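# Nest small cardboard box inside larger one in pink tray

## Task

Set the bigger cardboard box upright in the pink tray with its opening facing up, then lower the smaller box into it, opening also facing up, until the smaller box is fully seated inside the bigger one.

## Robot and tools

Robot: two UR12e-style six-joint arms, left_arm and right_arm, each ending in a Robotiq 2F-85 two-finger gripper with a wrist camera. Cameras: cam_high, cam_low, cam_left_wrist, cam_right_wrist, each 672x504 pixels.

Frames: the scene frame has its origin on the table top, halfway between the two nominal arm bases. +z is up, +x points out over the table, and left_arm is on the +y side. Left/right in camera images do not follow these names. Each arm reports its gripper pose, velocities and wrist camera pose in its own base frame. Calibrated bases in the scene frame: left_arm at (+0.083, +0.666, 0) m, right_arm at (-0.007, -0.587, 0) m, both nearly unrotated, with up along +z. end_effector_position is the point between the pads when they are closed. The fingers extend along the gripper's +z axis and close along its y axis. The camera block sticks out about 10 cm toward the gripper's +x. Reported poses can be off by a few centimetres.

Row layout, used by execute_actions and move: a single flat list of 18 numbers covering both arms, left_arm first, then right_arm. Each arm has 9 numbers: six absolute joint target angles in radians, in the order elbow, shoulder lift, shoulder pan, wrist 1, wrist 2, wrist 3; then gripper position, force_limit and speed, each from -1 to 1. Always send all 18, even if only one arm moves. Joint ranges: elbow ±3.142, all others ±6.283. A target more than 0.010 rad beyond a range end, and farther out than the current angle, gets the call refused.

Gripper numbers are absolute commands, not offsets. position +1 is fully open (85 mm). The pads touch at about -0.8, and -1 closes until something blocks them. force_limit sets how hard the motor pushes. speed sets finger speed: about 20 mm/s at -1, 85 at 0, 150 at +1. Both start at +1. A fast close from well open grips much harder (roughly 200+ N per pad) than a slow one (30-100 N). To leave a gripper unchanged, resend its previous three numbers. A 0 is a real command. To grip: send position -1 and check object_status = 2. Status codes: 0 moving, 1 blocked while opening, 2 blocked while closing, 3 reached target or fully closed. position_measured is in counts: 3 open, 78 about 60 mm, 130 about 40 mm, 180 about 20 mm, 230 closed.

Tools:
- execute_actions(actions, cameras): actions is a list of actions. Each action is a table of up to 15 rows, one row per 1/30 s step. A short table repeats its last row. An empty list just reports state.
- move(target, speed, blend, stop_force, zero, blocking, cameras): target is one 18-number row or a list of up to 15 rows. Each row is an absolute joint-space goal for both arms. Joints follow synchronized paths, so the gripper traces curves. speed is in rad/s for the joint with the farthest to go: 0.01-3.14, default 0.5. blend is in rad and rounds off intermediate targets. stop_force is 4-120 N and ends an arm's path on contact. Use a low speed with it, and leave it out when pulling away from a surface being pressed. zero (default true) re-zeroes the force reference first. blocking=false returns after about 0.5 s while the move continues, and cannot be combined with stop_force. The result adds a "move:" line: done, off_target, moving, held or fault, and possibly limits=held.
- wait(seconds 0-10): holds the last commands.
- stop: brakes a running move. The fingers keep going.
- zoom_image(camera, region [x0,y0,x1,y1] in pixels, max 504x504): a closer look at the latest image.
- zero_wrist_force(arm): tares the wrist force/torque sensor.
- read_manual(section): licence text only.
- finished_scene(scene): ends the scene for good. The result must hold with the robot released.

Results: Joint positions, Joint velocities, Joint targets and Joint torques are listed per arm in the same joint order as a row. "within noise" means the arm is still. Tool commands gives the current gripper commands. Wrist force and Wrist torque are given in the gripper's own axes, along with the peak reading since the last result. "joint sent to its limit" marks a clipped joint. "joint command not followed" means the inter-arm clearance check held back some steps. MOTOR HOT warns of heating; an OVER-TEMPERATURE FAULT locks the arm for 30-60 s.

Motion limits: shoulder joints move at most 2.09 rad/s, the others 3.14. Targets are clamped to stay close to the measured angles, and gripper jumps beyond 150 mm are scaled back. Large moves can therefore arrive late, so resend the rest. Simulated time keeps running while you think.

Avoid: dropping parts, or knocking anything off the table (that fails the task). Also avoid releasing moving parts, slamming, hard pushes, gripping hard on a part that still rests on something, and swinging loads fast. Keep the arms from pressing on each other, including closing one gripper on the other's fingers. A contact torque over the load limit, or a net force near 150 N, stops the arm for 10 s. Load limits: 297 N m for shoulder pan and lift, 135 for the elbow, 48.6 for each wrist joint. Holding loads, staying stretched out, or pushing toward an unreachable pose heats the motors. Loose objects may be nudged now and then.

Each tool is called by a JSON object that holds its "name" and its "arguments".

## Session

{"name": "execute_actions", "arguments": {"actions": []}}

Scene clock: 0.00 s.
left_arm: end_effector_position=(+0.5928, -0.5084, +0.1654) position_measured=3 object_status=3 end_effector_quat_wxyz=(-0.520, +0.663, -0.031, +0.537) | right_arm: end_effector_position=(+0.4764, +0.2810, +0.2088) position_measured=3 object_status=3 end_effector_quat_wxyz=(+0.062, +0.778, -0.581, +0.229)
Joint names: [elbow, shoulder lift, shoulder pan, wrist 1, wrist 2, wrist 3]
Joint positions: left_arm=[1.641 -0.865 -1.291 -0.502 -0.457 0.57] | right_arm=[-2.258 -1.441 4.233 -1.224 1.138 -0.721]
Joint velocities: within noise
Joint torques (N m): no reading
Wrist force (N): no reading
Wrist torque (N m): no reading
Wrist force, peak (N): no reading
Joint targets: left_arm=[1.641 -0.865 -1.291 -0.502 -0.457 0.570] | right_arm=[-2.258 -1.441 4.233 -1.224 1.138 -0.721]
Tool commands: left_gripper/position=+1.0 left_gripper/force_limit=+1.0 left_gripper/speed=+1.0 right_gripper/position=+1.0 right_gripper/force_limit=+1.0 right_gripper/speed=+1.0

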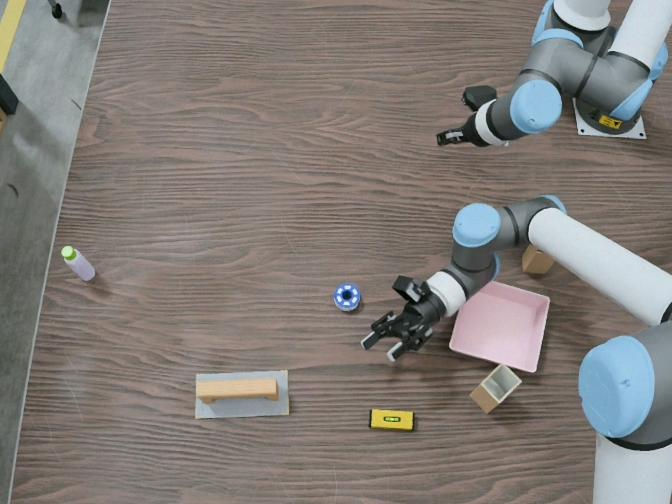

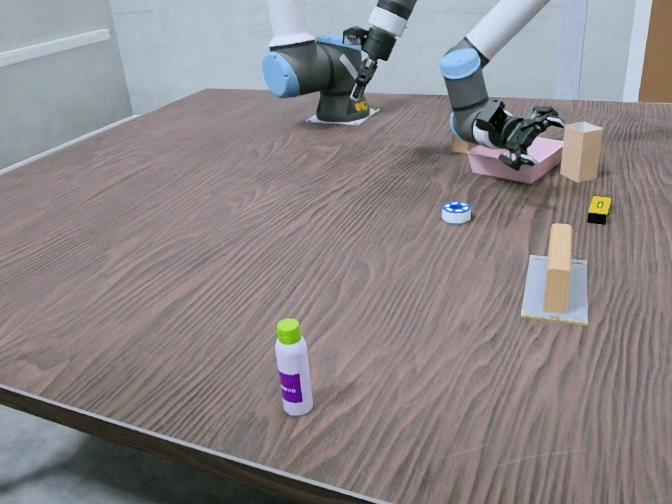

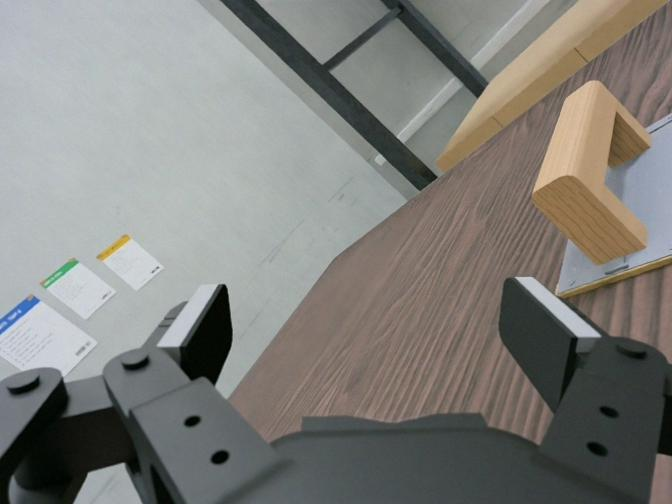

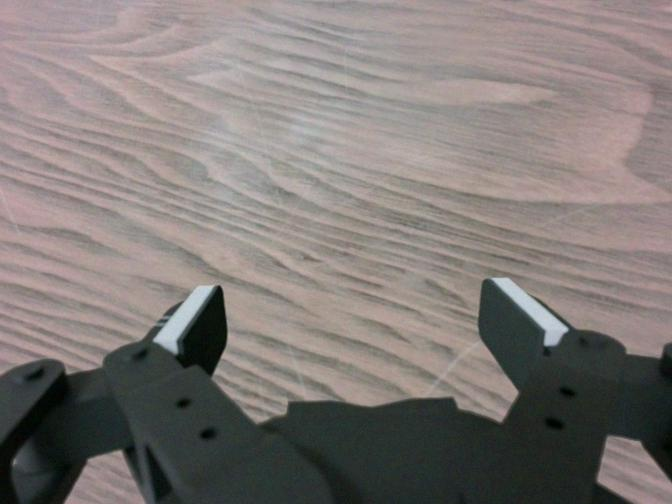

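{"name": "zoom_image", "arguments": {"camera": "cam_high", "region": [430, 220, 620, 430]}}

{"name": "zoom_image", "arguments": {"camera": "cam_low", "region": [430, 90, 640, 250]}}

Scaled by 2.400 from the camera's 672x504 image, which has a finer 960x720 frame.

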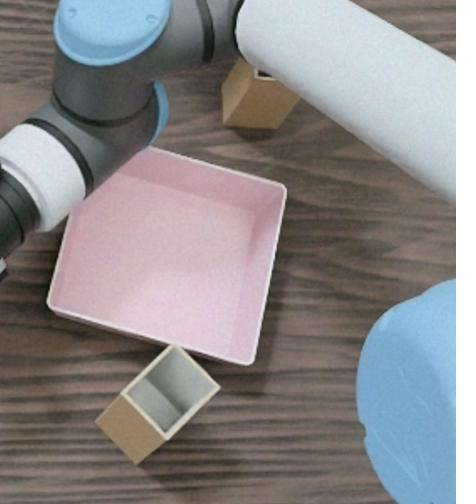

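Scaled by 2.400 from the camera's 672x504 image, which has a finer 960x720 frame.

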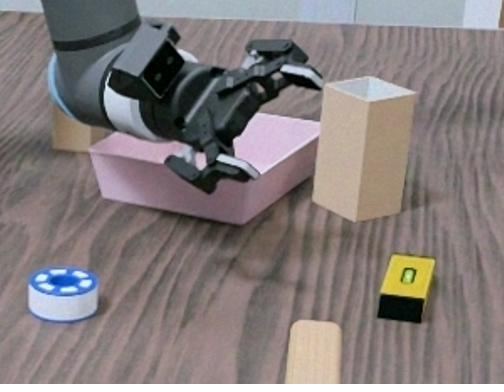

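{"name": "move", "arguments": {"target": [[1.66, -1.2, -1.30, -0.7, -0.6, 0.7, 1, 1, 1, -2.258, -1.441, 3.8, -1.224, 1.138, -0.721, 1, 1, 1], [1.7461, -1.6449, -1.3432, -1.6720, -1.5708, 1.7984, 1, 1, 1, -2.258, -1.441, 3.2, -1.224, 1.138, -0.721, 1, 1, 1]], "speed": [0.4, 0.8], "blend": [0.1, 0]}}

{"name": "zoom_image", "arguments": {"camera": "cam_left_wrist", "region": [200, 0, 600, 300]}}

Scene clock: 10.83 s.
left_arm: end_effector_position=(+0.3147, -0.5871, +0.4498) position_measured=3 object_status=3 end_effector_quat_wxyz=(+0.000, +1.000, +0.000, +0.000) | right_arm: end_effector_position=(+0.4854, -0.2653, +0.2088) position_measured=3 object_status=3 end_effector_quat_wxyz=(-0.167, -0.390, +0.890, -0.169)
Joint names: [elbow, shoulder lift, shoulder pan, wrist 1, wrist 2, wrist 3]
Joint positions: left_arm=[1.746 -1.645 -1.343 -1.672 -1.571 1.798] | right_arm=[-2.258 -1.441 3.2 -1.224 1.138 -0.721]
Joint velocities: within noise
Joint torques (N m): left_arm=[-67.52 -45.87 11.97 -6.67 -2.48 1.73] | right_arm=[35.04 18.02 -8.3 5.4 -2.9 -2.9]
Wrist force (N): left_arm=[-2.2 0.0 -3.6] | right_arm=[0.3 0.7 -0.3]
Wrist torque (N m): left_arm=[0.14 -0.22 -0.33] | right_arm=[0.13 -0.04 -0.01]
Wrist force, peak (N): left_arm=[-3.4 0.4 -6.6] | right_arm=[-2.5 1.7 -2.2]
Joint targets: left_arm=[1.746 -1.645 -1.343 -1.672 -1.571 1.798] | right_arm=[-2.258 -1.441 3.200 -1.224 1.138 -0.721]
move: done

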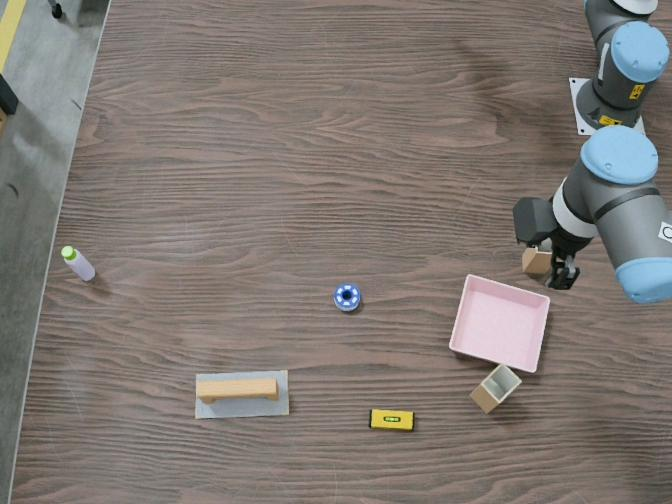

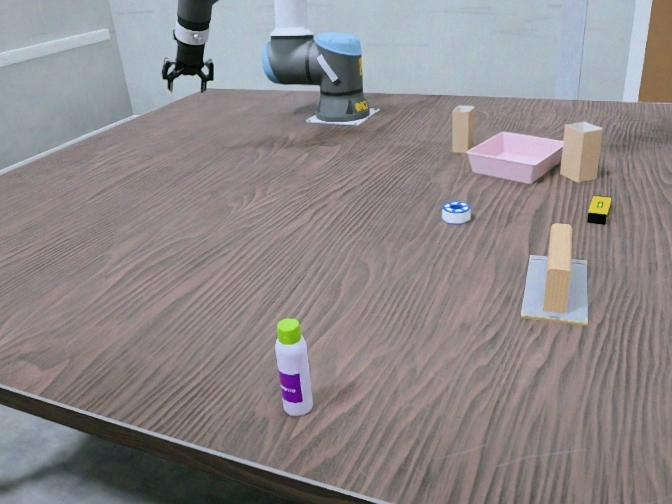

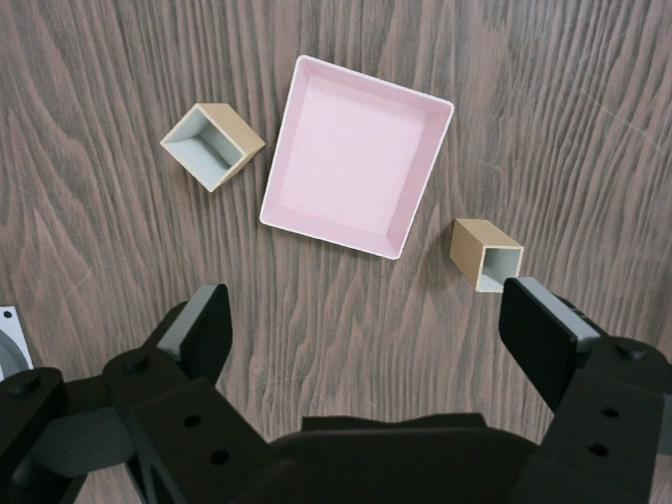

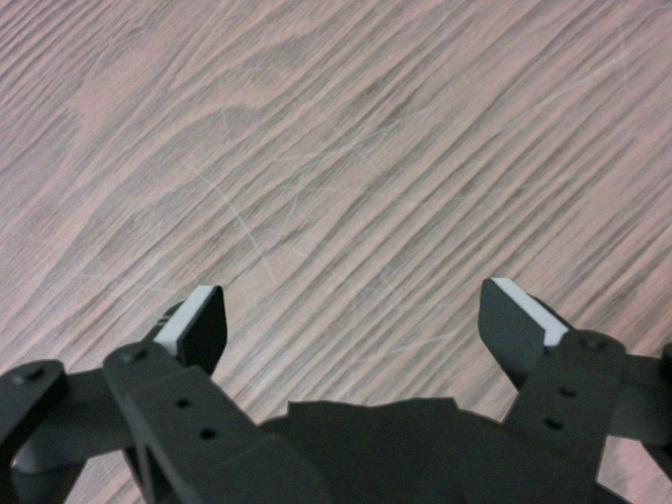

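Scaled by 1.260 from the camera's 672x504 image, which has a finer 960x720 frame.

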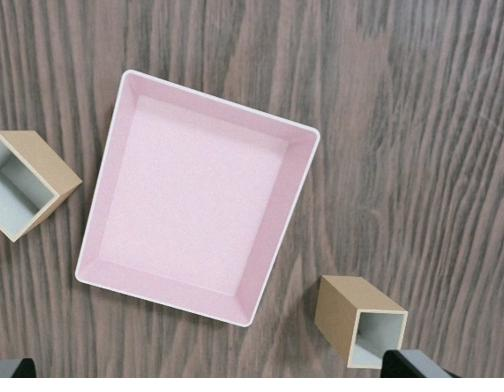

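{"name": "zoom_image", "arguments": {"camera": "cam_left_wrist", "region": [150, 90, 280, 200]}}

{"name": "zoom_image", "arguments": {"camera": "cam_left_wrist", "region": [440, 205, 550, 300]}}

{"name": "zoom_image", "arguments": {"camera": "cam_left_wrist", "region": [250, 40, 470, 270]}}

Scaled by 3.877 from the camera's 672x504 image, which has a finer 960x720 frame.

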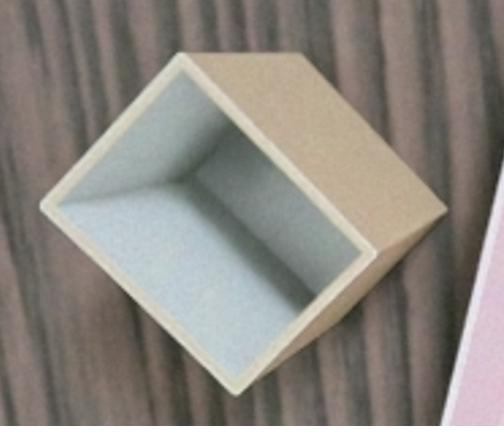

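Scaled by 4.582 from the camera's 672x504 image, which has a finer 960x720 frame.

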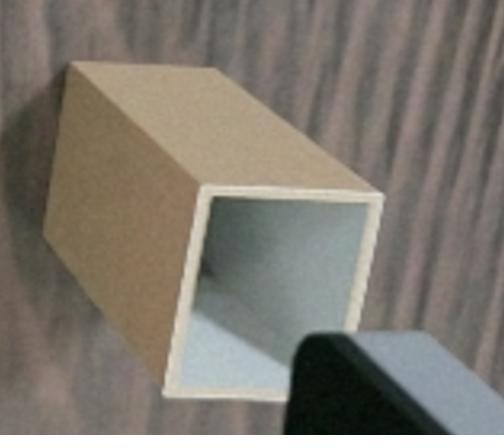

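Scaled by 2.191 from the camera's 672x504 image, which has a finer 960x720 frame.

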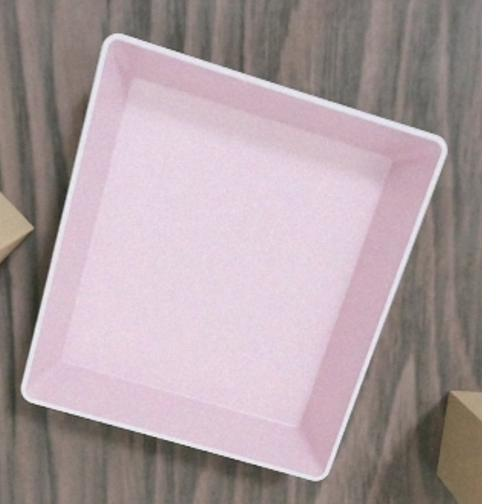

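{"name": "move", "arguments": {"target": [2.2614, -1.6996, -1.2465, -2.1326, -1.5708, 1.1551, 1, 1, 1, -2.258, -1.441, 3.2, -1.224, 1.138, -0.721, 1, 1, 1], "speed": 0.6, "cameras": ["cam_left_wrist", "cam_high"]}}

{"name": "zoom_image", "arguments": {"camera": "cam_left_wrist", "region": [180, 60, 560, 340]}}

Scene clock: 37.97 s.
left_arm: end_effector_position=(+0.3324, -0.4420, +0.2001) position_measured=3 object_status=3 end_effector_quat_wxyz=(+0.000, +0.932, +0.362, +0.000) | right_arm: end_effector_position=(+0.4854, -0.2654, +0.2088) position_measured=3 object_status=3 end_effector_quat_wxyz=(-0.167, -0.390, +0.890, -0.169)
Joint names: [elbow, shoulder lift, shoulder pan, wrist 1, wrist 2, wrist 3]
Joint positions: left_arm=[2.261 -1.7 -1.246 -2.132 -1.571 1.155] | right_arm=[-2.258 -1.441 3.2 -1.224 1.138 -0.721]
Joint velocities: within noise
Joint torques (N m): left_arm=[-44.47 -19.99 -8.31 -5.36 -3.29 -1.26] | right_arm=[41.59 27.79 -13.03 2.6 -0.81 -2.48]
Wrist force (N): left_arm=[-1.7 0.6 -3.7] | right_arm=[0.4 0.8 0.3]
Wrist torque (N m): left_arm=[0.28 -0.24 -0.26] | right_arm=[0.14 -0.06 -0.01]
Wrist force, peak (N): left_arm=[-2.8 1.5 -7.3] | right_arm=[1.0 0.7 -0.4]
Joint targets: left_arm=[2.261 -1.700 -1.247 -2.133 -1.571 1.155] | right_arm=[-2.258 -1.441 3.200 -1.224 1.138 -0.721]
move: done
Images, in order (width x height): cam_high 672x504, cam_left_wrist 672x504.

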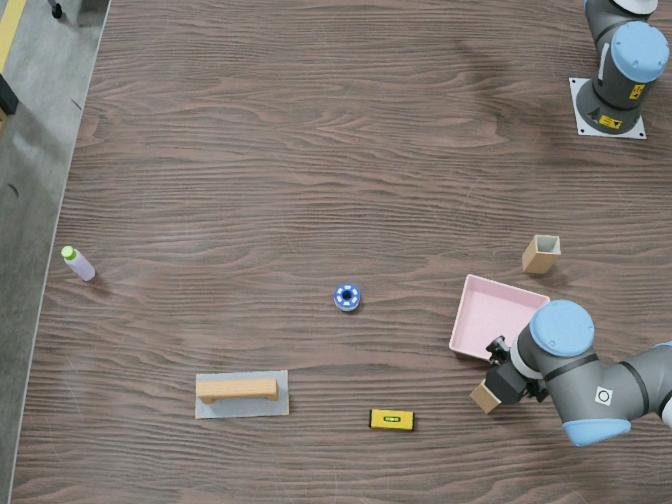

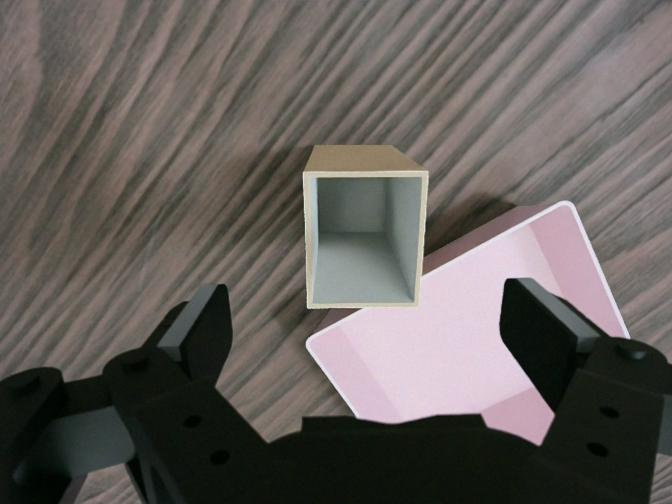

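Scaled by 1.326 from the camera's 672x504 image, which has a finer 960x720 frame.

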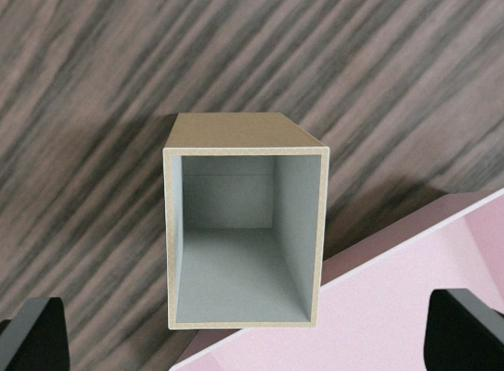

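{"name": "move", "arguments": {"target": [[2.3068, -1.6288, -1.2430, -2.2488, -1.5708, 1.1586, 1, 1, 1, -2.258, -1.441, 3.2, -1.224, 1.138, -0.721, 1, 1, 1], [2.3519, -1.5532, -1.2430, -2.3695, -1.5708, 1.1586, 1, 1, 1, -2.258, -1.441, 3.2, -1.224, 1.138, -0.721, 1, 1, 1]], "speed": 0.14, "blend": [0.02, 0], "stop_force": 12, "cameras": ["cam_left_wrist", "cam_low"]}}

{"name": "zoom_image", "arguments": {"camera": "cam_left_wrist", "region": [180, 140, 560, 420]}}

Scene clock: 45.87 s.
left_arm: end_effector_position=(+0.3353, -0.4451, +0.0999) position_measured=3 object_status=3 end_effector_quat_wxyz=(+0.000, +0.932, +0.362, +0.000) | right_arm: end_effector_position=(+0.4854, -0.2654, +0.2088) position_measured=3 object_status=3 end_effector_quat_wxyz=(-0.167, -0.390, +0.890, -0.169)
Joint names: [elbow, shoulder lift, shoulder pan, wrist 1, wrist 2, wrist 3]
Joint positions: left_arm=[2.352 -1.553 -1.243 -2.369 -1.571 1.159] | right_arm=[-2.258 -1.441 3.2 -1.224 1.138 -0.721]
Joint velocities: within noise
Joint torques (N m): left_arm=[-51.88 -44.21 4.55 -2.51 -2 0.05] | right_arm=[48.57 37.82 -12.98 2.6 0.1 -2.08]
Wrist force (N): left_arm=[-1.6 0.4 -3.5] | right_arm=[0.4 0.4 0.0]
Wrist torque (N m): left_arm=[0.20 -0.25 -0.26] | right_arm=[0.08 -0.06 -0.02]
Wrist force, peak (N): left_arm=[-1.9 -0.2 -4.8] | right_arm=[0.7 0.9 0.1]
Joint targets: left_arm=[2.352 -1.553 -1.243 -2.369 -1.571 1.159] | right_arm=[-2.258 -1.441 3.200 -1.224 1.138 -0.721]
move: done
Images, in order (width x height): cam_low 672x504, cam_left_wrist 672x504.

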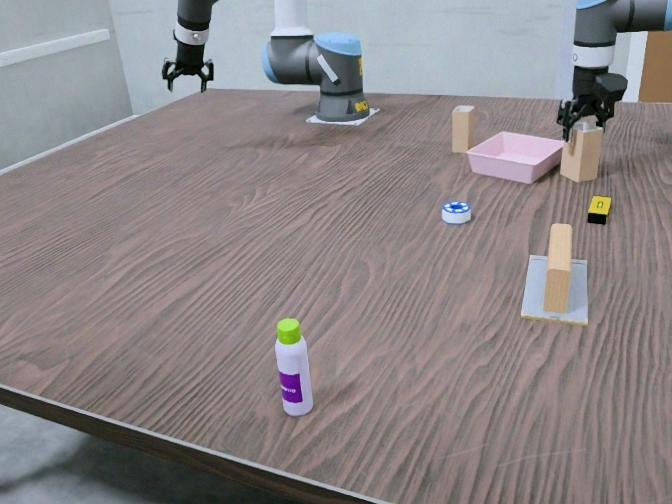

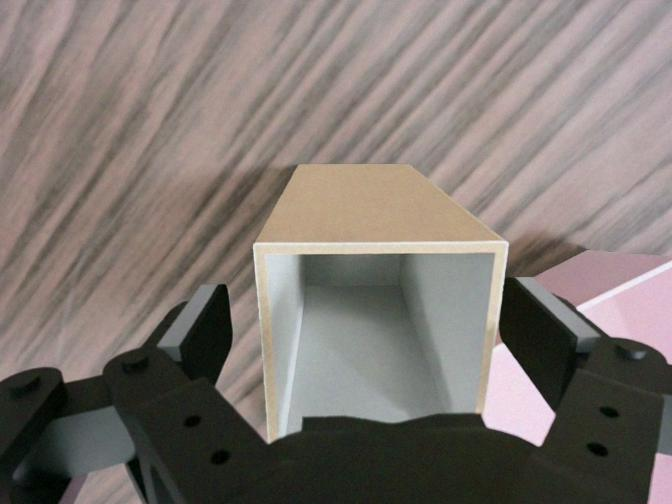

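Scaled by 1.326 from the camera's 672x504 image, which has a finer 960x720 frame.

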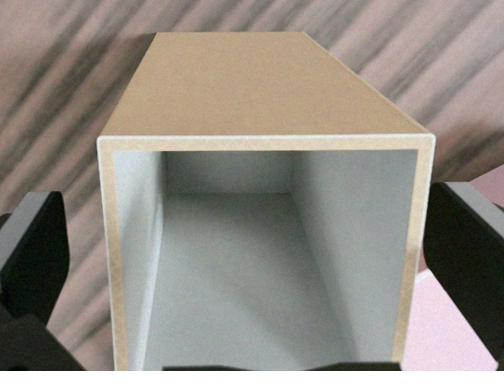

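{"name": "execute_actions", "arguments": {"actions": [[[2.3519, -1.5532, -1.2430, -2.3695, -1.5708, 1.1586, -1, -1, -1, -2.258, -1.441, 3.2, -1.224, 1.138, -0.721, 1, 1, 1]]], "cameras": ["cam_left_wrist"]}}

{"name": "zoom_image", "arguments": {"camera": "cam_left_wrist", "region": [180, 140, 560, 420]}}

Scene clock: 49.03 s.
left_arm: end_effector_position=(+0.3353, -0.4451, +0.0999) position_measured=89 object_status=0 end_effector_quat_wxyz=(+0.000, +0.932, +0.362, +0.000) | right_arm: end_effector_position=(+0.4854, -0.2654, +0.2088) position_measured=3 object_status=3 end_effector_quat_wxyz=(-0.167, -0.390, +0.890, -0.169)
Joint names: [elbow, shoulder lift, shoulder pan, wrist 1, wrist 2, wrist 3]
Joint positions: left_arm=[2.352 -1.553 -1.243 -2.369 -1.571 1.159] | right_arm=[-2.258 -1.441 3.2 -1.224 1.138 -0.721]
Joint velocities: within noise
Joint torques (N m): left_arm=[-47.5 -40.52 -4.79 -3.38 -1.85 -0.28] | right_arm=[47.75 43.99 -11.29 2.4 0.07 -1.94]
Wrist force (N): left_arm=[-1.9 -0.1 -11.3] | right_arm=[0.0 0.5 0.0]
Wrist torque (N m): left_arm=[0.18 -0.17 -0.25] | right_arm=[0.10 0.00 -0.01]
Wrist force, peak (N): left_arm=[-1.8 -0.2 -11.6] | right_arm=[0.7 1.0 -0.3]
Joint targets: left_arm=[2.352 -1.553 -1.243 -2.369 -1.571 1.159] | right_arm=[-2.258 -1.441 3.200 -1.224 1.138 -0.721]
Images, in order (width x height): cam_left_wrist 672x504.

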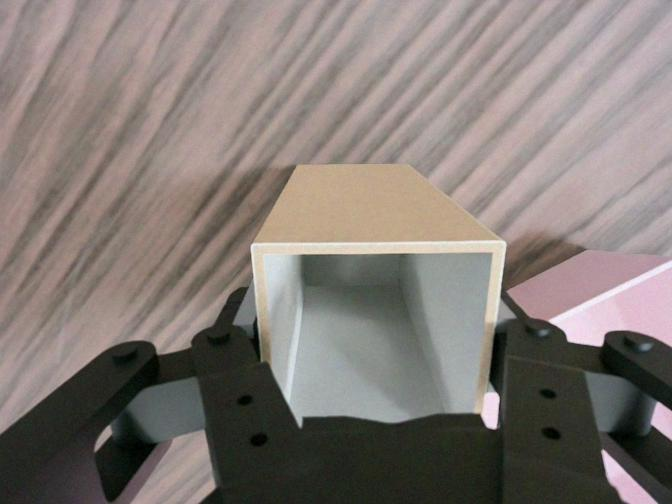

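Scaled by 1.326 from the camera's 672x504 image, which has a finer 960x720 frame.

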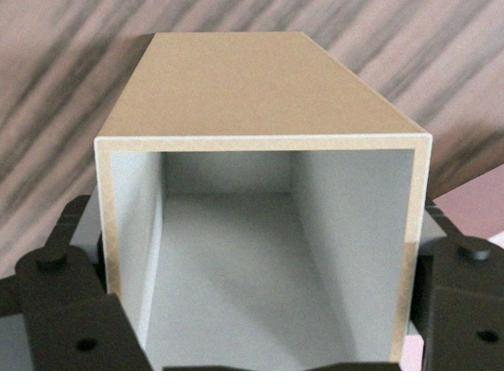

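{"name": "move", "arguments": {"target": [[2.3068, -1.6288, -1.2430, -2.2488, -1.5708, 1.1586, -1, -1, -1, -2.258, -1.441, 3.2, -1.224, 1.138, -0.721, 1, 1, 1], [2.1954, -1.7415, -1.2430, -2.0247, -1.5708, 1.1586, -1, -1, -1, -2.258, -1.441, 3.2, -1.224, 1.138, -0.721, 1, 1, 1], [2.0074, -1.5370, -1.3628, -2.0412, -1.5708, 1.0388, -1, -1, -1, -2.258, -1.441, 3.2, -1.224, 1.138, -0.721, 1, 1, 1]], "speed": [0.15, 0.25, 0.25], "blend": [0.02, 0.02, 0], "cameras": ["cam_left_wrist", "cam_low"]}}

{"name": "zoom_image", "arguments": {"camera": "cam_left_wrist", "region": [180, 140, 560, 420]}}

Scene clock: 60.43 s.
left_arm: end_effector_position=(+0.3046, -0.6001, +0.2502) position_measured=89 object_status=2 end_effector_quat_wxyz=(+0.000, +0.932, +0.362, +0.000) | right_arm: end_effector_position=(+0.4854, -0.2654, +0.2088) position_measured=3 object_status=3 end_effector_quat_wxyz=(-0.167, -0.390, +0.890, -0.169)
Joint names: [elbow, shoulder lift, shoulder pan, wrist 1, wrist 2, wrist 3]
Joint positions: left_arm=[2.007 -1.537 -1.363 -2.041 -1.571 1.039] | right_arm=[-2.258 -1.441 3.2 -1.224 1.138 -0.721]
Joint velocities: within noise
Joint torques (N m): left_arm=[-39.83 -40.74 3.6 -3.35 -0.94 1.4] | right_arm=[47.2 45.46 -12.56 2.5 0.03 -1.39]
Wrist force (N): left_arm=[-2.0 0.6 -3.1] | right_arm=[0.3 0.4 -0.3]
Wrist torque (N m): left_arm=[0.29 -0.26 -0.32] | right_arm=[0.08 -0.02 -0.01]
Wrist force, peak (N): left_arm=[-1.7 -0.3 -11.6] | right_arm=[0.5 1.2 -0.2]
Joint targets: left_arm=[2.007 -1.537 -1.363 -2.041 -1.571 1.039] | right_arm=[-2.258 -1.441 3.200 -1.224 1.138 -0.721]
move: done
Images, in order (width x height): cam_low 672x504, cam_left_wrist 672x504.

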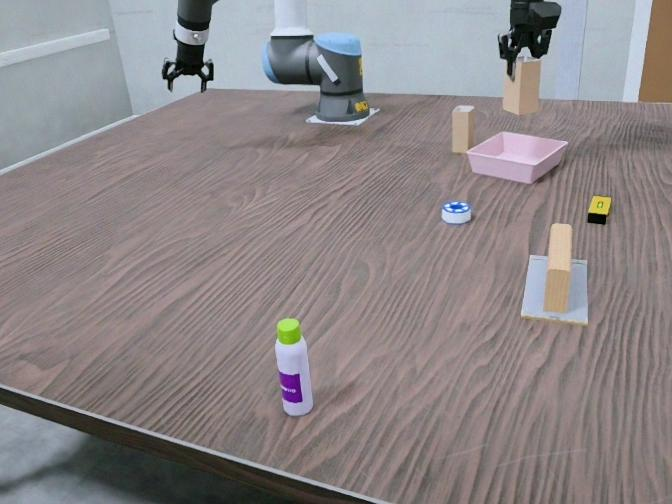

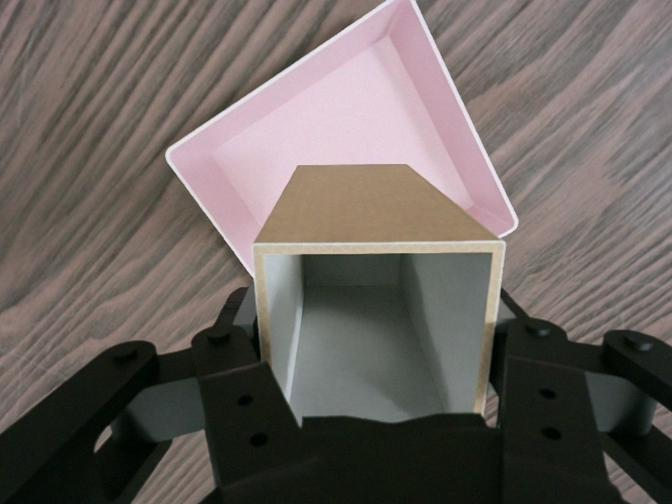

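Scaled by 1.326 from the camera's 672x504 image, which has a finer 960x720 frame.

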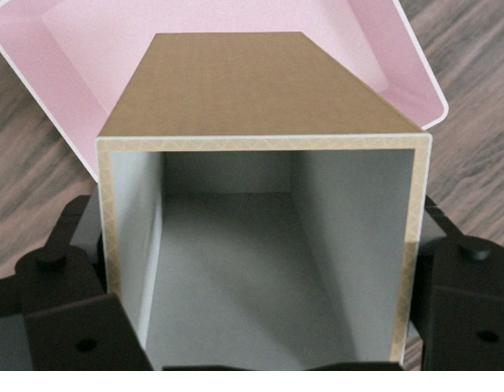

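{"name": "move", "arguments": {"target": [[2.0789, -1.4712, -1.3628, -2.1785, -1.5708, 1.0388, -1, -1, -1, -2.258, -1.441, 3.2, -1.224, 1.138, -0.721, 1, 1, 1], [2.1330, -1.3940, -1.3628, -2.3098, -1.5708, 1.0388, -1, -1, -1, -2.258, -1.441, 3.2, -1.224, 1.138, -0.721, 1, 1, 1]], "speed": 0.15, "blend": [0.02, 0], "cameras": []}}

{"name": "move", "arguments": {"target": [2.1451, -1.3716, -1.3628, -2.3443, -1.5708, 1.0388, -1, -1, -1, -2.258, -1.441, 3.2, -1.224, 1.138, -0.721, 1, 1, 1], "speed": 0.018, "stop_force": 4, "cameras": ["cam_left_wrist", "cam_low"]}}

{"name": "zoom_image", "arguments": {"camera": "cam_left_wrist", "region": [180, 140, 560, 420]}}

Scene clock: 66.47 s.
left_arm: end_effector_position=(+0.3046, -0.5999, +0.1148) position_measured=89 object_status=2 end_effector_quat_wxyz=(+0.000, +0.932, +0.362, +0.000) end_effector_velocity=(+0.000, -0.001, +0.003) end_effector_angular_velocity=(-0.001, +0.000, +0.002) | right_arm: end_effector_position=(+0.4854, -0.2654, +0.2088) position_measured=3 object_status=3 end_effector_quat_wxyz=(-0.167, -0.390, +0.890, -0.169)
Joint names: [elbow, shoulder lift, shoulder pan, wrist 1, wrist 2, wrist 3]
Joint positions: left_arm=[2.133 -1.394 -1.363 -2.31 -1.571 1.039] | right_arm=[-2.258 -1.441 3.2 -1.224 1.138 -0.721]
Joint velocities: left_arm=[-0.003 -0.003 0.001 0.005 0 -0.002] | right_arm=[within noise]
Joint torques (N m): left_arm=[-54.01 -62.38 9.8 -2.02 0 -0.58] | right_arm=[45.87 44.33 -12.64 2.67 -0.1 -0.78]
Wrist force (N): left_arm=[-2.4 0.3 -3.6] | right_arm=[0.4 1.0 -0.4]
Wrist torque (N m): left_arm=[0.27 -0.15 -0.26] | right_arm=[0.18 -0.06 -0.01]
Wrist force, peak (N): left_arm=[-2.3 1.2 -4.4] | right_arm=[1.1 0.7 -0.4]
Joint targets: left_arm=[2.133 -1.394 -1.363 -2.310 -1.571 1.039] | right_arm=[-2.258 -1.441 3.200 -1.224 1.138 -0.721]
move: done
No camera images: "cameras" was empty.

Scene clock: 69.10 s.
left_arm: end_effector_position=(+0.3046, -0.6001, +0.1027) position_measured=89 object_status=2 end_effector_quat_wxyz=(+0.000, +0.932, +0.362, +0.000) | right_arm: end_effector_position=(+0.4854, -0.2654, +0.2088) position_measured=3 object_status=3 end_effector_quat_wxyz=(-0.167, -0.390, +0.890, -0.169)
Joint names: [elbow, shoulder lift, shoulder pan, wrist 1, wrist 2, wrist 3]
Joint positions: left_arm=[2.142 -1.378 -1.363 -2.335 -1.571 1.039] | right_arm=[-2.258 -1.441 3.2 -1.224 1.138 -0.721]
Joint velocities: within noise
Joint torques (N m): left_arm=[-51.77 -57.86 10.26 -2.89 0.32 -0.37] | right_arm=[45.73 45.02 -10.57 2.49 -0.22 -0.63]
Wrist force (N): left_arm=[-2.3 1.1 -5.3] | right_arm=[0.5 0.8 -0.4]
Wrist torque (N m): left_arm=[0.23 -0.18 -0.25] | right_arm=[0.14 -0.06 -0.01]
Wrist force, peak (N): left_arm=[-1.0 -1.2 -21.2] | right_arm=[1.1 0.4 -0.4]
Joint targets: left_arm=[2.142 -1.378 -1.363 -2.335 -1.571 1.039] | right_arm=[-2.258 -1.441 3.200 -1.224 1.138 -0.721]
move: contact (left_arm)
Images, in order (width x height): cam_low 672x504, cam_left_wrist 672x504.

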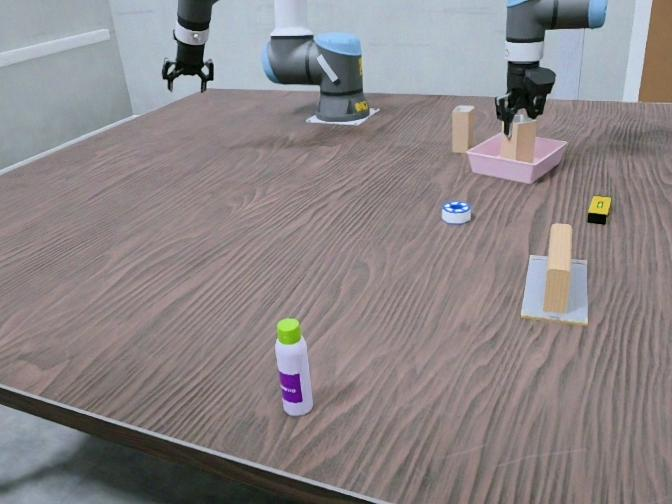

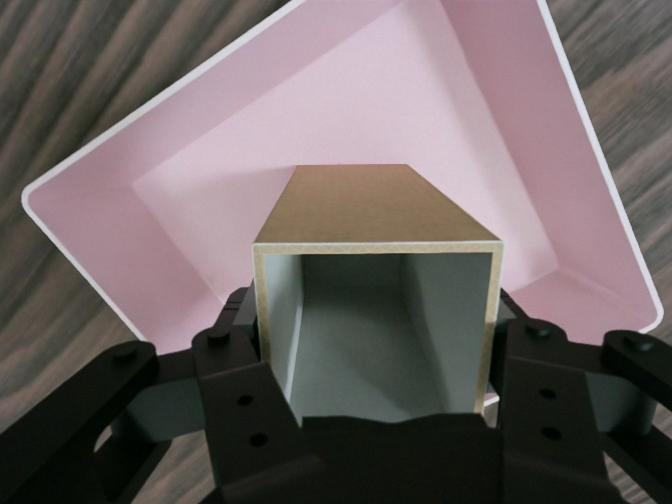

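Scaled by 1.326 from the camera's 672x504 image, which has a finer 960x720 frame.

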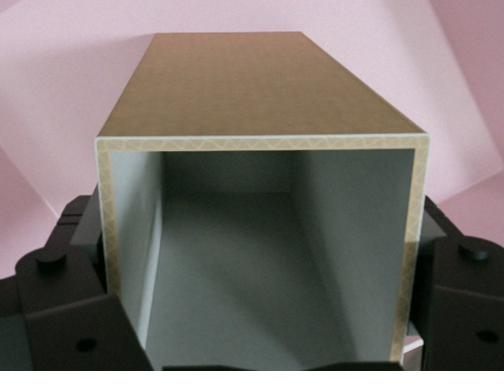

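{"name": "execute_actions", "arguments": {"actions": [[[2.142, -1.378, -1.363, -2.335, -1.571, 1.039, 1, -1, -1, -2.258, -1.441, 3.2, -1.224, 1.138, -0.721, 1, 1, 1]]], "cameras": ["cam_left_wrist"]}}

{"name": "zoom_image", "arguments": {"camera": "cam_left_wrist", "region": [180, 140, 560, 420]}}

Scene clock: 72.00 s.
left_arm: end_effector_position=(+0.3044, -0.6001, +0.1027) position_measured=3 object_status=0 end_effector_quat_wxyz=(+0.000, +0.932, +0.361, +0.000) | right_arm: end_effector_position=(+0.4854, -0.2654, +0.2088) position_measured=3 object_status=3 end_effector_quat_wxyz=(-0.167, -0.390, +0.890, -0.169)
Joint names: [elbow, shoulder lift, shoulder pan, wrist 1, wrist 2, wrist 3]
Joint positions: left_arm=[2.142 -1.378 -1.363 -2.335 -1.571 1.039] | right_arm=[-2.258 -1.441 3.2 -1.224 1.138 -0.721]
Joint velocities: within noise
Joint torques (N m): left_arm=[-29.82 -53.03 -7.4 -6.58 -3.72 2.17] | right_arm=[45.34 44.88 -12.03 2.63 -0.2 -0.28]
Wrist force (N): left_arm=[-2.2 0.1 -3.8] | right_arm=[0.3 0.3 -0.6]
Wrist torque (N m): left_arm=[0.23 -0.16 -0.26] | right_arm=[0.06 -0.03 -0.02]
Wrist force, peak (N): left_arm=[-2.6 1.1 -5.4] | right_arm=[0.9 0.7 -0.4]
Joint targets: left_arm=[2.142 -1.378 -1.363 -2.335 -1.571 1.039] | right_arm=[-2.258 -1.441 3.200 -1.224 1.138 -0.721]
Images, in order (width x height): cam_left_wrist 672x504.

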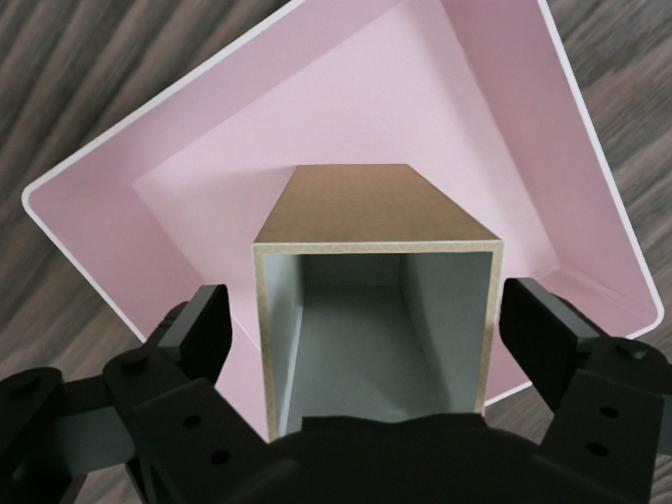

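Scaled by 1.326 from the camera's 672x504 image, which has a finer 960x720 frame.

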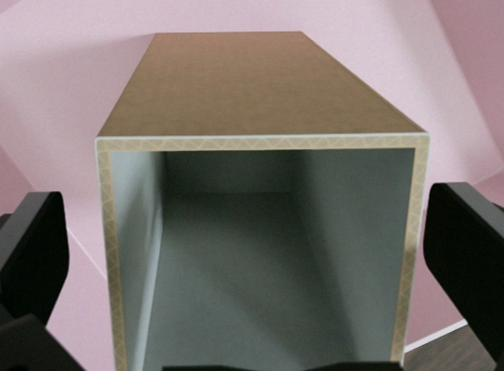

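{"name": "move", "arguments": {"target": [[2.0789, -1.4712, -1.3628, -2.1785, -1.5708, 1.0388, 1, -1, -1, -2.258, -1.441, 3.2, -1.224, 1.138, -0.721, 1, 1, 1], [2.0074, -1.5370, -1.3628, -2.0412, -1.5708, 1.0388, 1, -1, -1, -2.258, -1.441, 3.2, -1.224, 1.138, -0.721, 1, 1, 1], [1.8101, -1.3182, -1.5469, -2.0627, -1.5708, 1.6296, -0.8, -1, 0, -2.258, -1.441, 3.2, -1.224, 1.138, -0.721, 1, 1, 1]], "speed": [0.15, 0.25, 0.4], "blend": [0.03, 0.03, 0]}}

{"name": "zoom_image", "arguments": {"camera": "cam_left_wrist", "region": [200, 100, 520, 340]}}

Scene clock: 83.23 s.
left_arm: end_effector_position=(+0.1927, -0.7724, +0.2201) position_measured=229 object_status=0 end_effector_quat_wxyz=(+0.000, +1.000, -0.017, +0.000) | right_arm: end_effector_position=(+0.4854, -0.2654, +0.2088) position_measured=3 object_status=3 end_effector_quat_wxyz=(-0.167, -0.390, +0.890, -0.169)
Joint names: [elbow, shoulder lift, shoulder pan, wrist 1, wrist 2, wrist 3]
Joint positions: left_arm=[1.81 -1.318 -1.547 -2.063 -1.571 1.63] | right_arm=[-2.258 -1.441 3.2 -1.224 1.138 -0.721]
Joint velocities: within noise
Joint torques (N m): left_arm=[-36.87 -59.48 13.64 -2.77 -1.51 2.03] | right_arm=[44.16 45.04 -11.38 2.38 -0.4 0.2]
Wrist force (N): left_arm=[-2.1 0.5 -3.2] | right_arm=[0.7 0.2 -0.4]
Wrist torque (N m): left_arm=[0.22 -0.22 -0.27] | right_arm=[0.04 -0.10 -0.02]
Wrist force, peak (N): left_arm=[-0.7 0.4 -5.6] | right_arm=[0.9 1.0 0.0]
Joint targets: left_arm=[1.810 -1.318 -1.547 -2.063 -1.571 1.630] | right_arm=[-2.258 -1.441 3.200 -1.224 1.138 -0.721]
move: done

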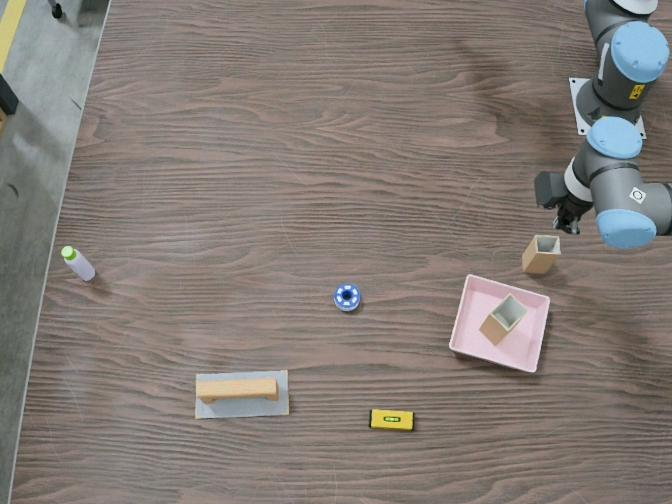

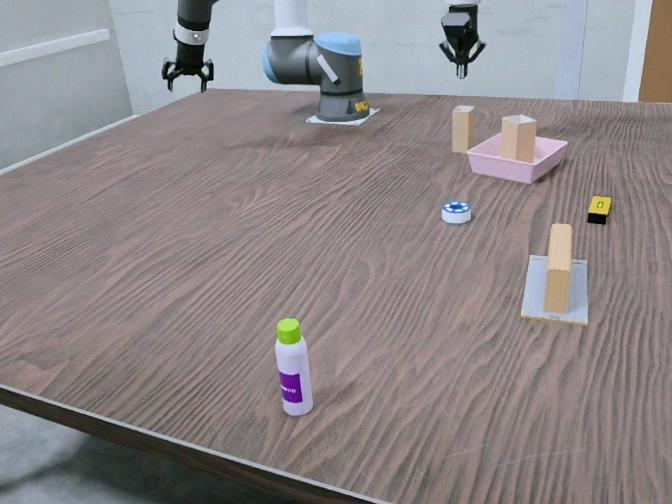

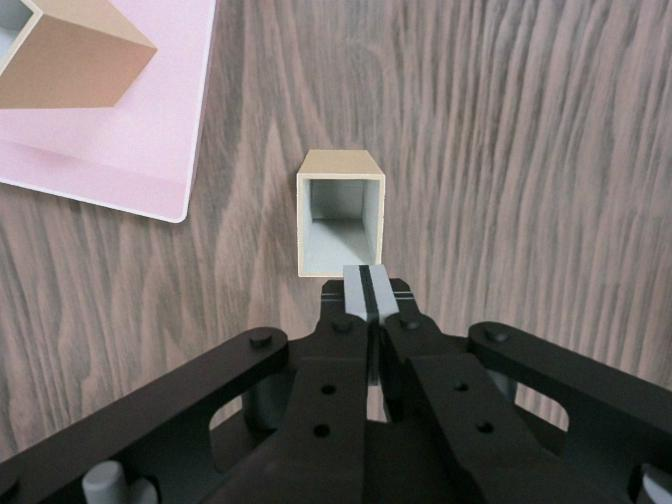

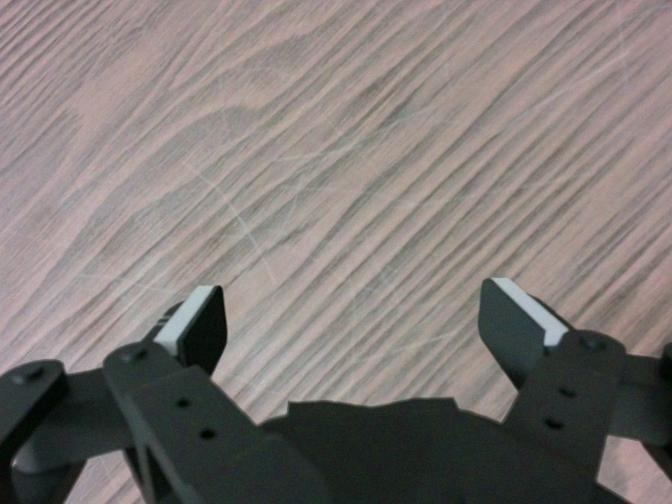

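Scaled by 1.575 from the camera's 672x504 image, which has a finer 960x720 frame.

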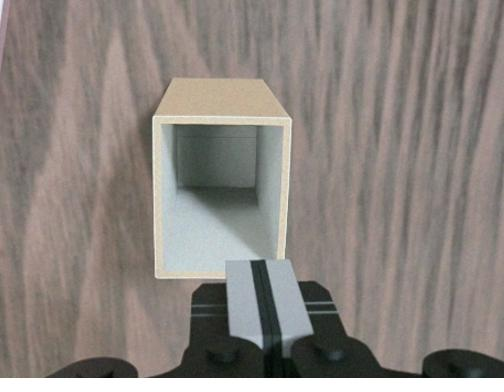

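{"name": "move", "arguments": {"target": [1.8898, -1.2577, -1.5483, -2.2029, -1.5708, 1.6404, -0.8, -1, 0, -2.258, -1.441, 3.2, -1.224, 1.138, -0.721, 1, 1, 1], "speed": 0.12, "cameras": ["cam_left_wrist"]}}

{"name": "zoom_image", "arguments": {"camera": "cam_left_wrist", "region": [260, 160, 480, 325]}}

Scene clock: 92.37 s.
left_arm: end_effector_position=(+0.1914, -0.7654, +0.1418) position_measured=229 object_status=3 end_effector_quat_wxyz=(+0.000, +1.000, -0.024, +0.000) | right_arm: end_effector_position=(+0.4854, -0.2654, +0.2088) position_measured=3 object_status=3 end_effector_quat_wxyz=(-0.167, -0.390, +0.890, -0.169)
Joint names: [elbow, shoulder lift, shoulder pan, wrist 1, wrist 2, wrist 3]
Joint positions: left_arm=[1.89 -1.258 -1.548 -2.203 -1.571 1.64] | right_arm=[-2.258 -1.441 3.2 -1.224 1.138 -0.721]
Joint velocities: within noise
Joint torques (N m): left_arm=[-57.61 -76.03 -4.89 -2.02 -3.03 0.31] | right_arm=[43.55 46.13 -12.61 2.67 -0.39 0.53]
Wrist force (N): left_arm=[-1.9 0.5 -3.8] | right_arm=[0.4 0.0 -0.2]
Wrist torque (N m): left_arm=[0.26 -0.25 -0.32] | right_arm=[0.02 -0.06 -0.02]
Wrist force, peak (N): left_arm=[-2.1 0.7 -4.7] | right_arm=[0.9 0.7 -0.4]
Joint targets: left_arm=[1.890 -1.258 -1.548 -2.203 -1.571 1.640] | right_arm=[-2.258 -1.441 3.200 -1.224 1.138 -0.721]
move: done
Images, in order (width x height): cam_left_wrist 672x504.

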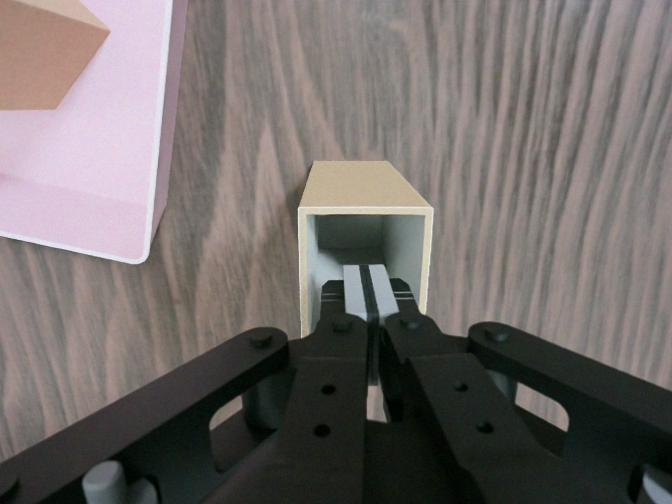

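Scaled by 2.291 from the camera's 672x504 image, which has a finer 960x720 frame.

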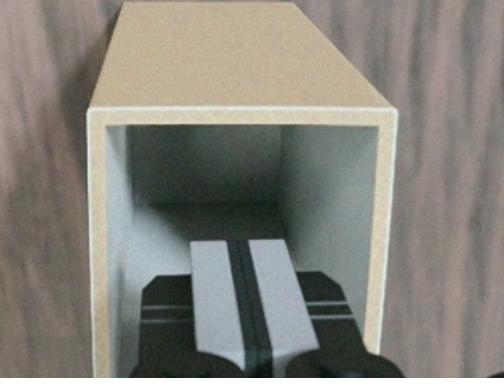

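{"name": "move", "arguments": {"target": [1.9113, -1.2248, -1.5483, -2.2573, -1.5708, 1.6474, -0.8, -1, 0, -2.258, -1.441, 3.2, -1.224, 1.138, -0.721, 1, 1, 1], "speed": 0.03, "stop_force": 4, "cameras": ["cam_left_wrist"]}}

{"name": "zoom_image", "arguments": {"camera": "cam_left_wrist", "region": [260, 160, 480, 325]}}

{"name": "execute_actions", "arguments": {"actions": [[[1.9113, -1.2248, -1.5483, -2.2573, -1.5708, 1.6474, -0.2, -1, -1, -2.258, -1.441, 3.2, -1.224, 1.138, -0.721, 1, 1, 1]]], "cameras": ["cam_left_wrist"]}}

{"name": "zoom_image", "arguments": {"camera": "cam_left_wrist", "region": [260, 160, 480, 325]}}

Scene clock: 99.53 s.
left_arm: end_effector_position=(+0.1914, -0.7656, +0.1109) position_measured=229 object_status=3 end_effector_quat_wxyz=(+0.000, +1.000, -0.027, +0.000) | right_arm: end_effector_position=(+0.4854, -0.2654, +0.2088) position_measured=3 object_status=3 end_effector_quat_wxyz=(-0.167, -0.390, +0.890, -0.169)
Joint names: [elbow, shoulder lift, shoulder pan, wrist 1, wrist 2, wrist 3]
Joint positions: left_arm=[1.911 -1.225 -1.548 -2.257 -1.571 1.647] | right_arm=[-2.258 -1.441 3.2 -1.224 1.138 -0.721]
Joint velocities: within noise
Joint torques (N m): left_arm=[-55.5 -75.86 9.69 -2.58 -2.99 -0.51] | right_arm=[42.34 42.23 -12.75 2.52 -0.45 0.95]
Wrist force (N): left_arm=[-2.0 0.3 -3.8] | right_arm=[0.6 0.5 -0.1]
Wrist torque (N m): left_arm=[0.21 -0.21 -0.32] | right_arm=[0.09 -0.09 0.00]
Wrist force, peak (N): left_arm=[-2.3 0.5 -4.4] | right_arm=[0.4 1.3 -0.4]
Joint targets: left_arm=[1.911 -1.225 -1.548 -2.257 -1.571 1.647] | right_arm=[-2.258 -1.441 3.200 -1.224 1.138 -0.721]
move: done
Images, in order (width x height): cam_left_wrist 672x504.

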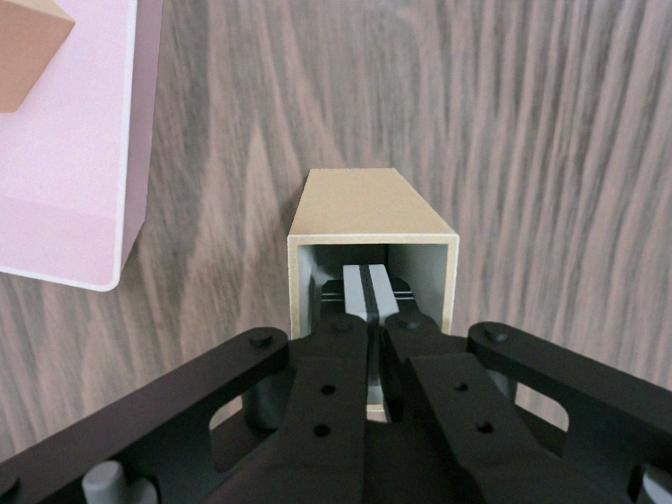

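Scaled by 2.291 from the camera's 672x504 image, which has a finer 960x720 frame.

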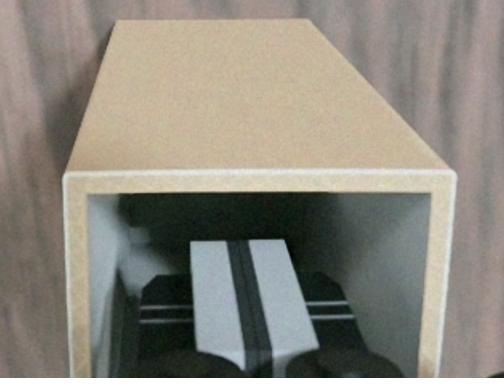

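Scene clock: 100.40 s.
left_arm: end_effector_position=(+0.1914, -0.7656, +0.1109) position_measured=198 object_status=1 end_effector_quat_wxyz=(+0.000, +1.000, -0.027, +0.000) | right_arm: end_effector_position=(+0.4854, -0.2654, +0.2088) position_measured=3 object_status=3 end_effector_quat_wxyz=(-0.167, -0.390, +0.890, -0.169)
Joint names: [elbow, shoulder lift, shoulder pan, wrist 1, wrist 2, wrist 3]
Joint positions: left_arm=[1.911 -1.225 -1.548 -2.257 -1.571 1.647] | right_arm=[-2.258 -1.441 3.2 -1.224 1.138 -0.721]
Joint velocities: within noise
Joint torques (N m): left_arm=[-54.62 -74.83 9.33 -3.23 -3.18 -0.59] | right_arm=[42.46 45.98 -11.45 2.59 -0.46 1.12]
Wrist force (N): left_arm=[-2.3 0.4 -3.6] | right_arm=[0.3 0.5 -0.3]
Wrist torque (N m): left_arm=[0.23 -0.16 -0.32] | right_arm=[0.09 -0.04 -0.01]
Wrist force, peak (N): left_arm=[-2.4 0.6 -4.1] | right_arm=[0.6 0.8 0.2]
Joint targets: left_arm=[1.911 -1.225 -1.548 -2.257 -1.571 1.647] | right_arm=[-2.258 -1.441 3.200 -1.224 1.138 -0.721]
Images, in order (width x height): cam_left_wrist 672x504.

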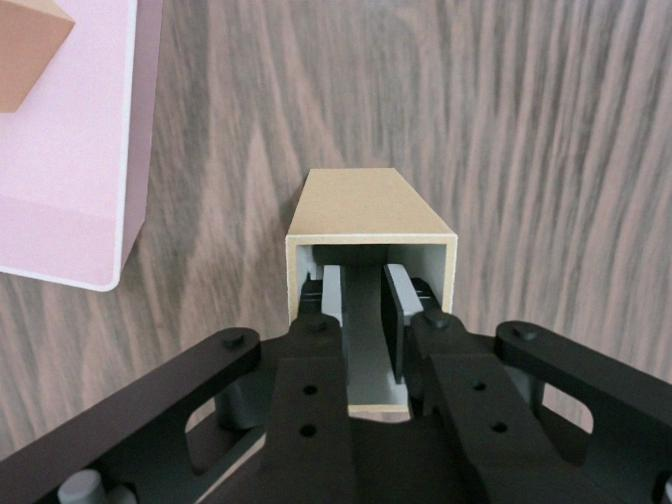

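Scaled by 2.291 from the camera's 672x504 image, which has a finer 960x720 frame.

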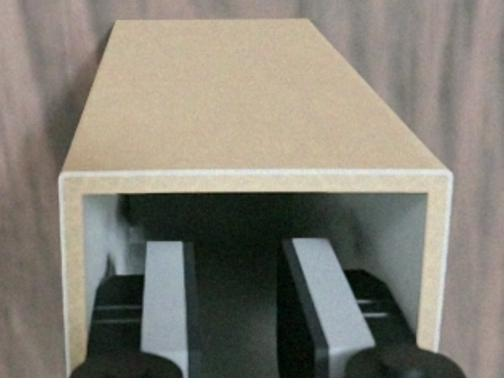

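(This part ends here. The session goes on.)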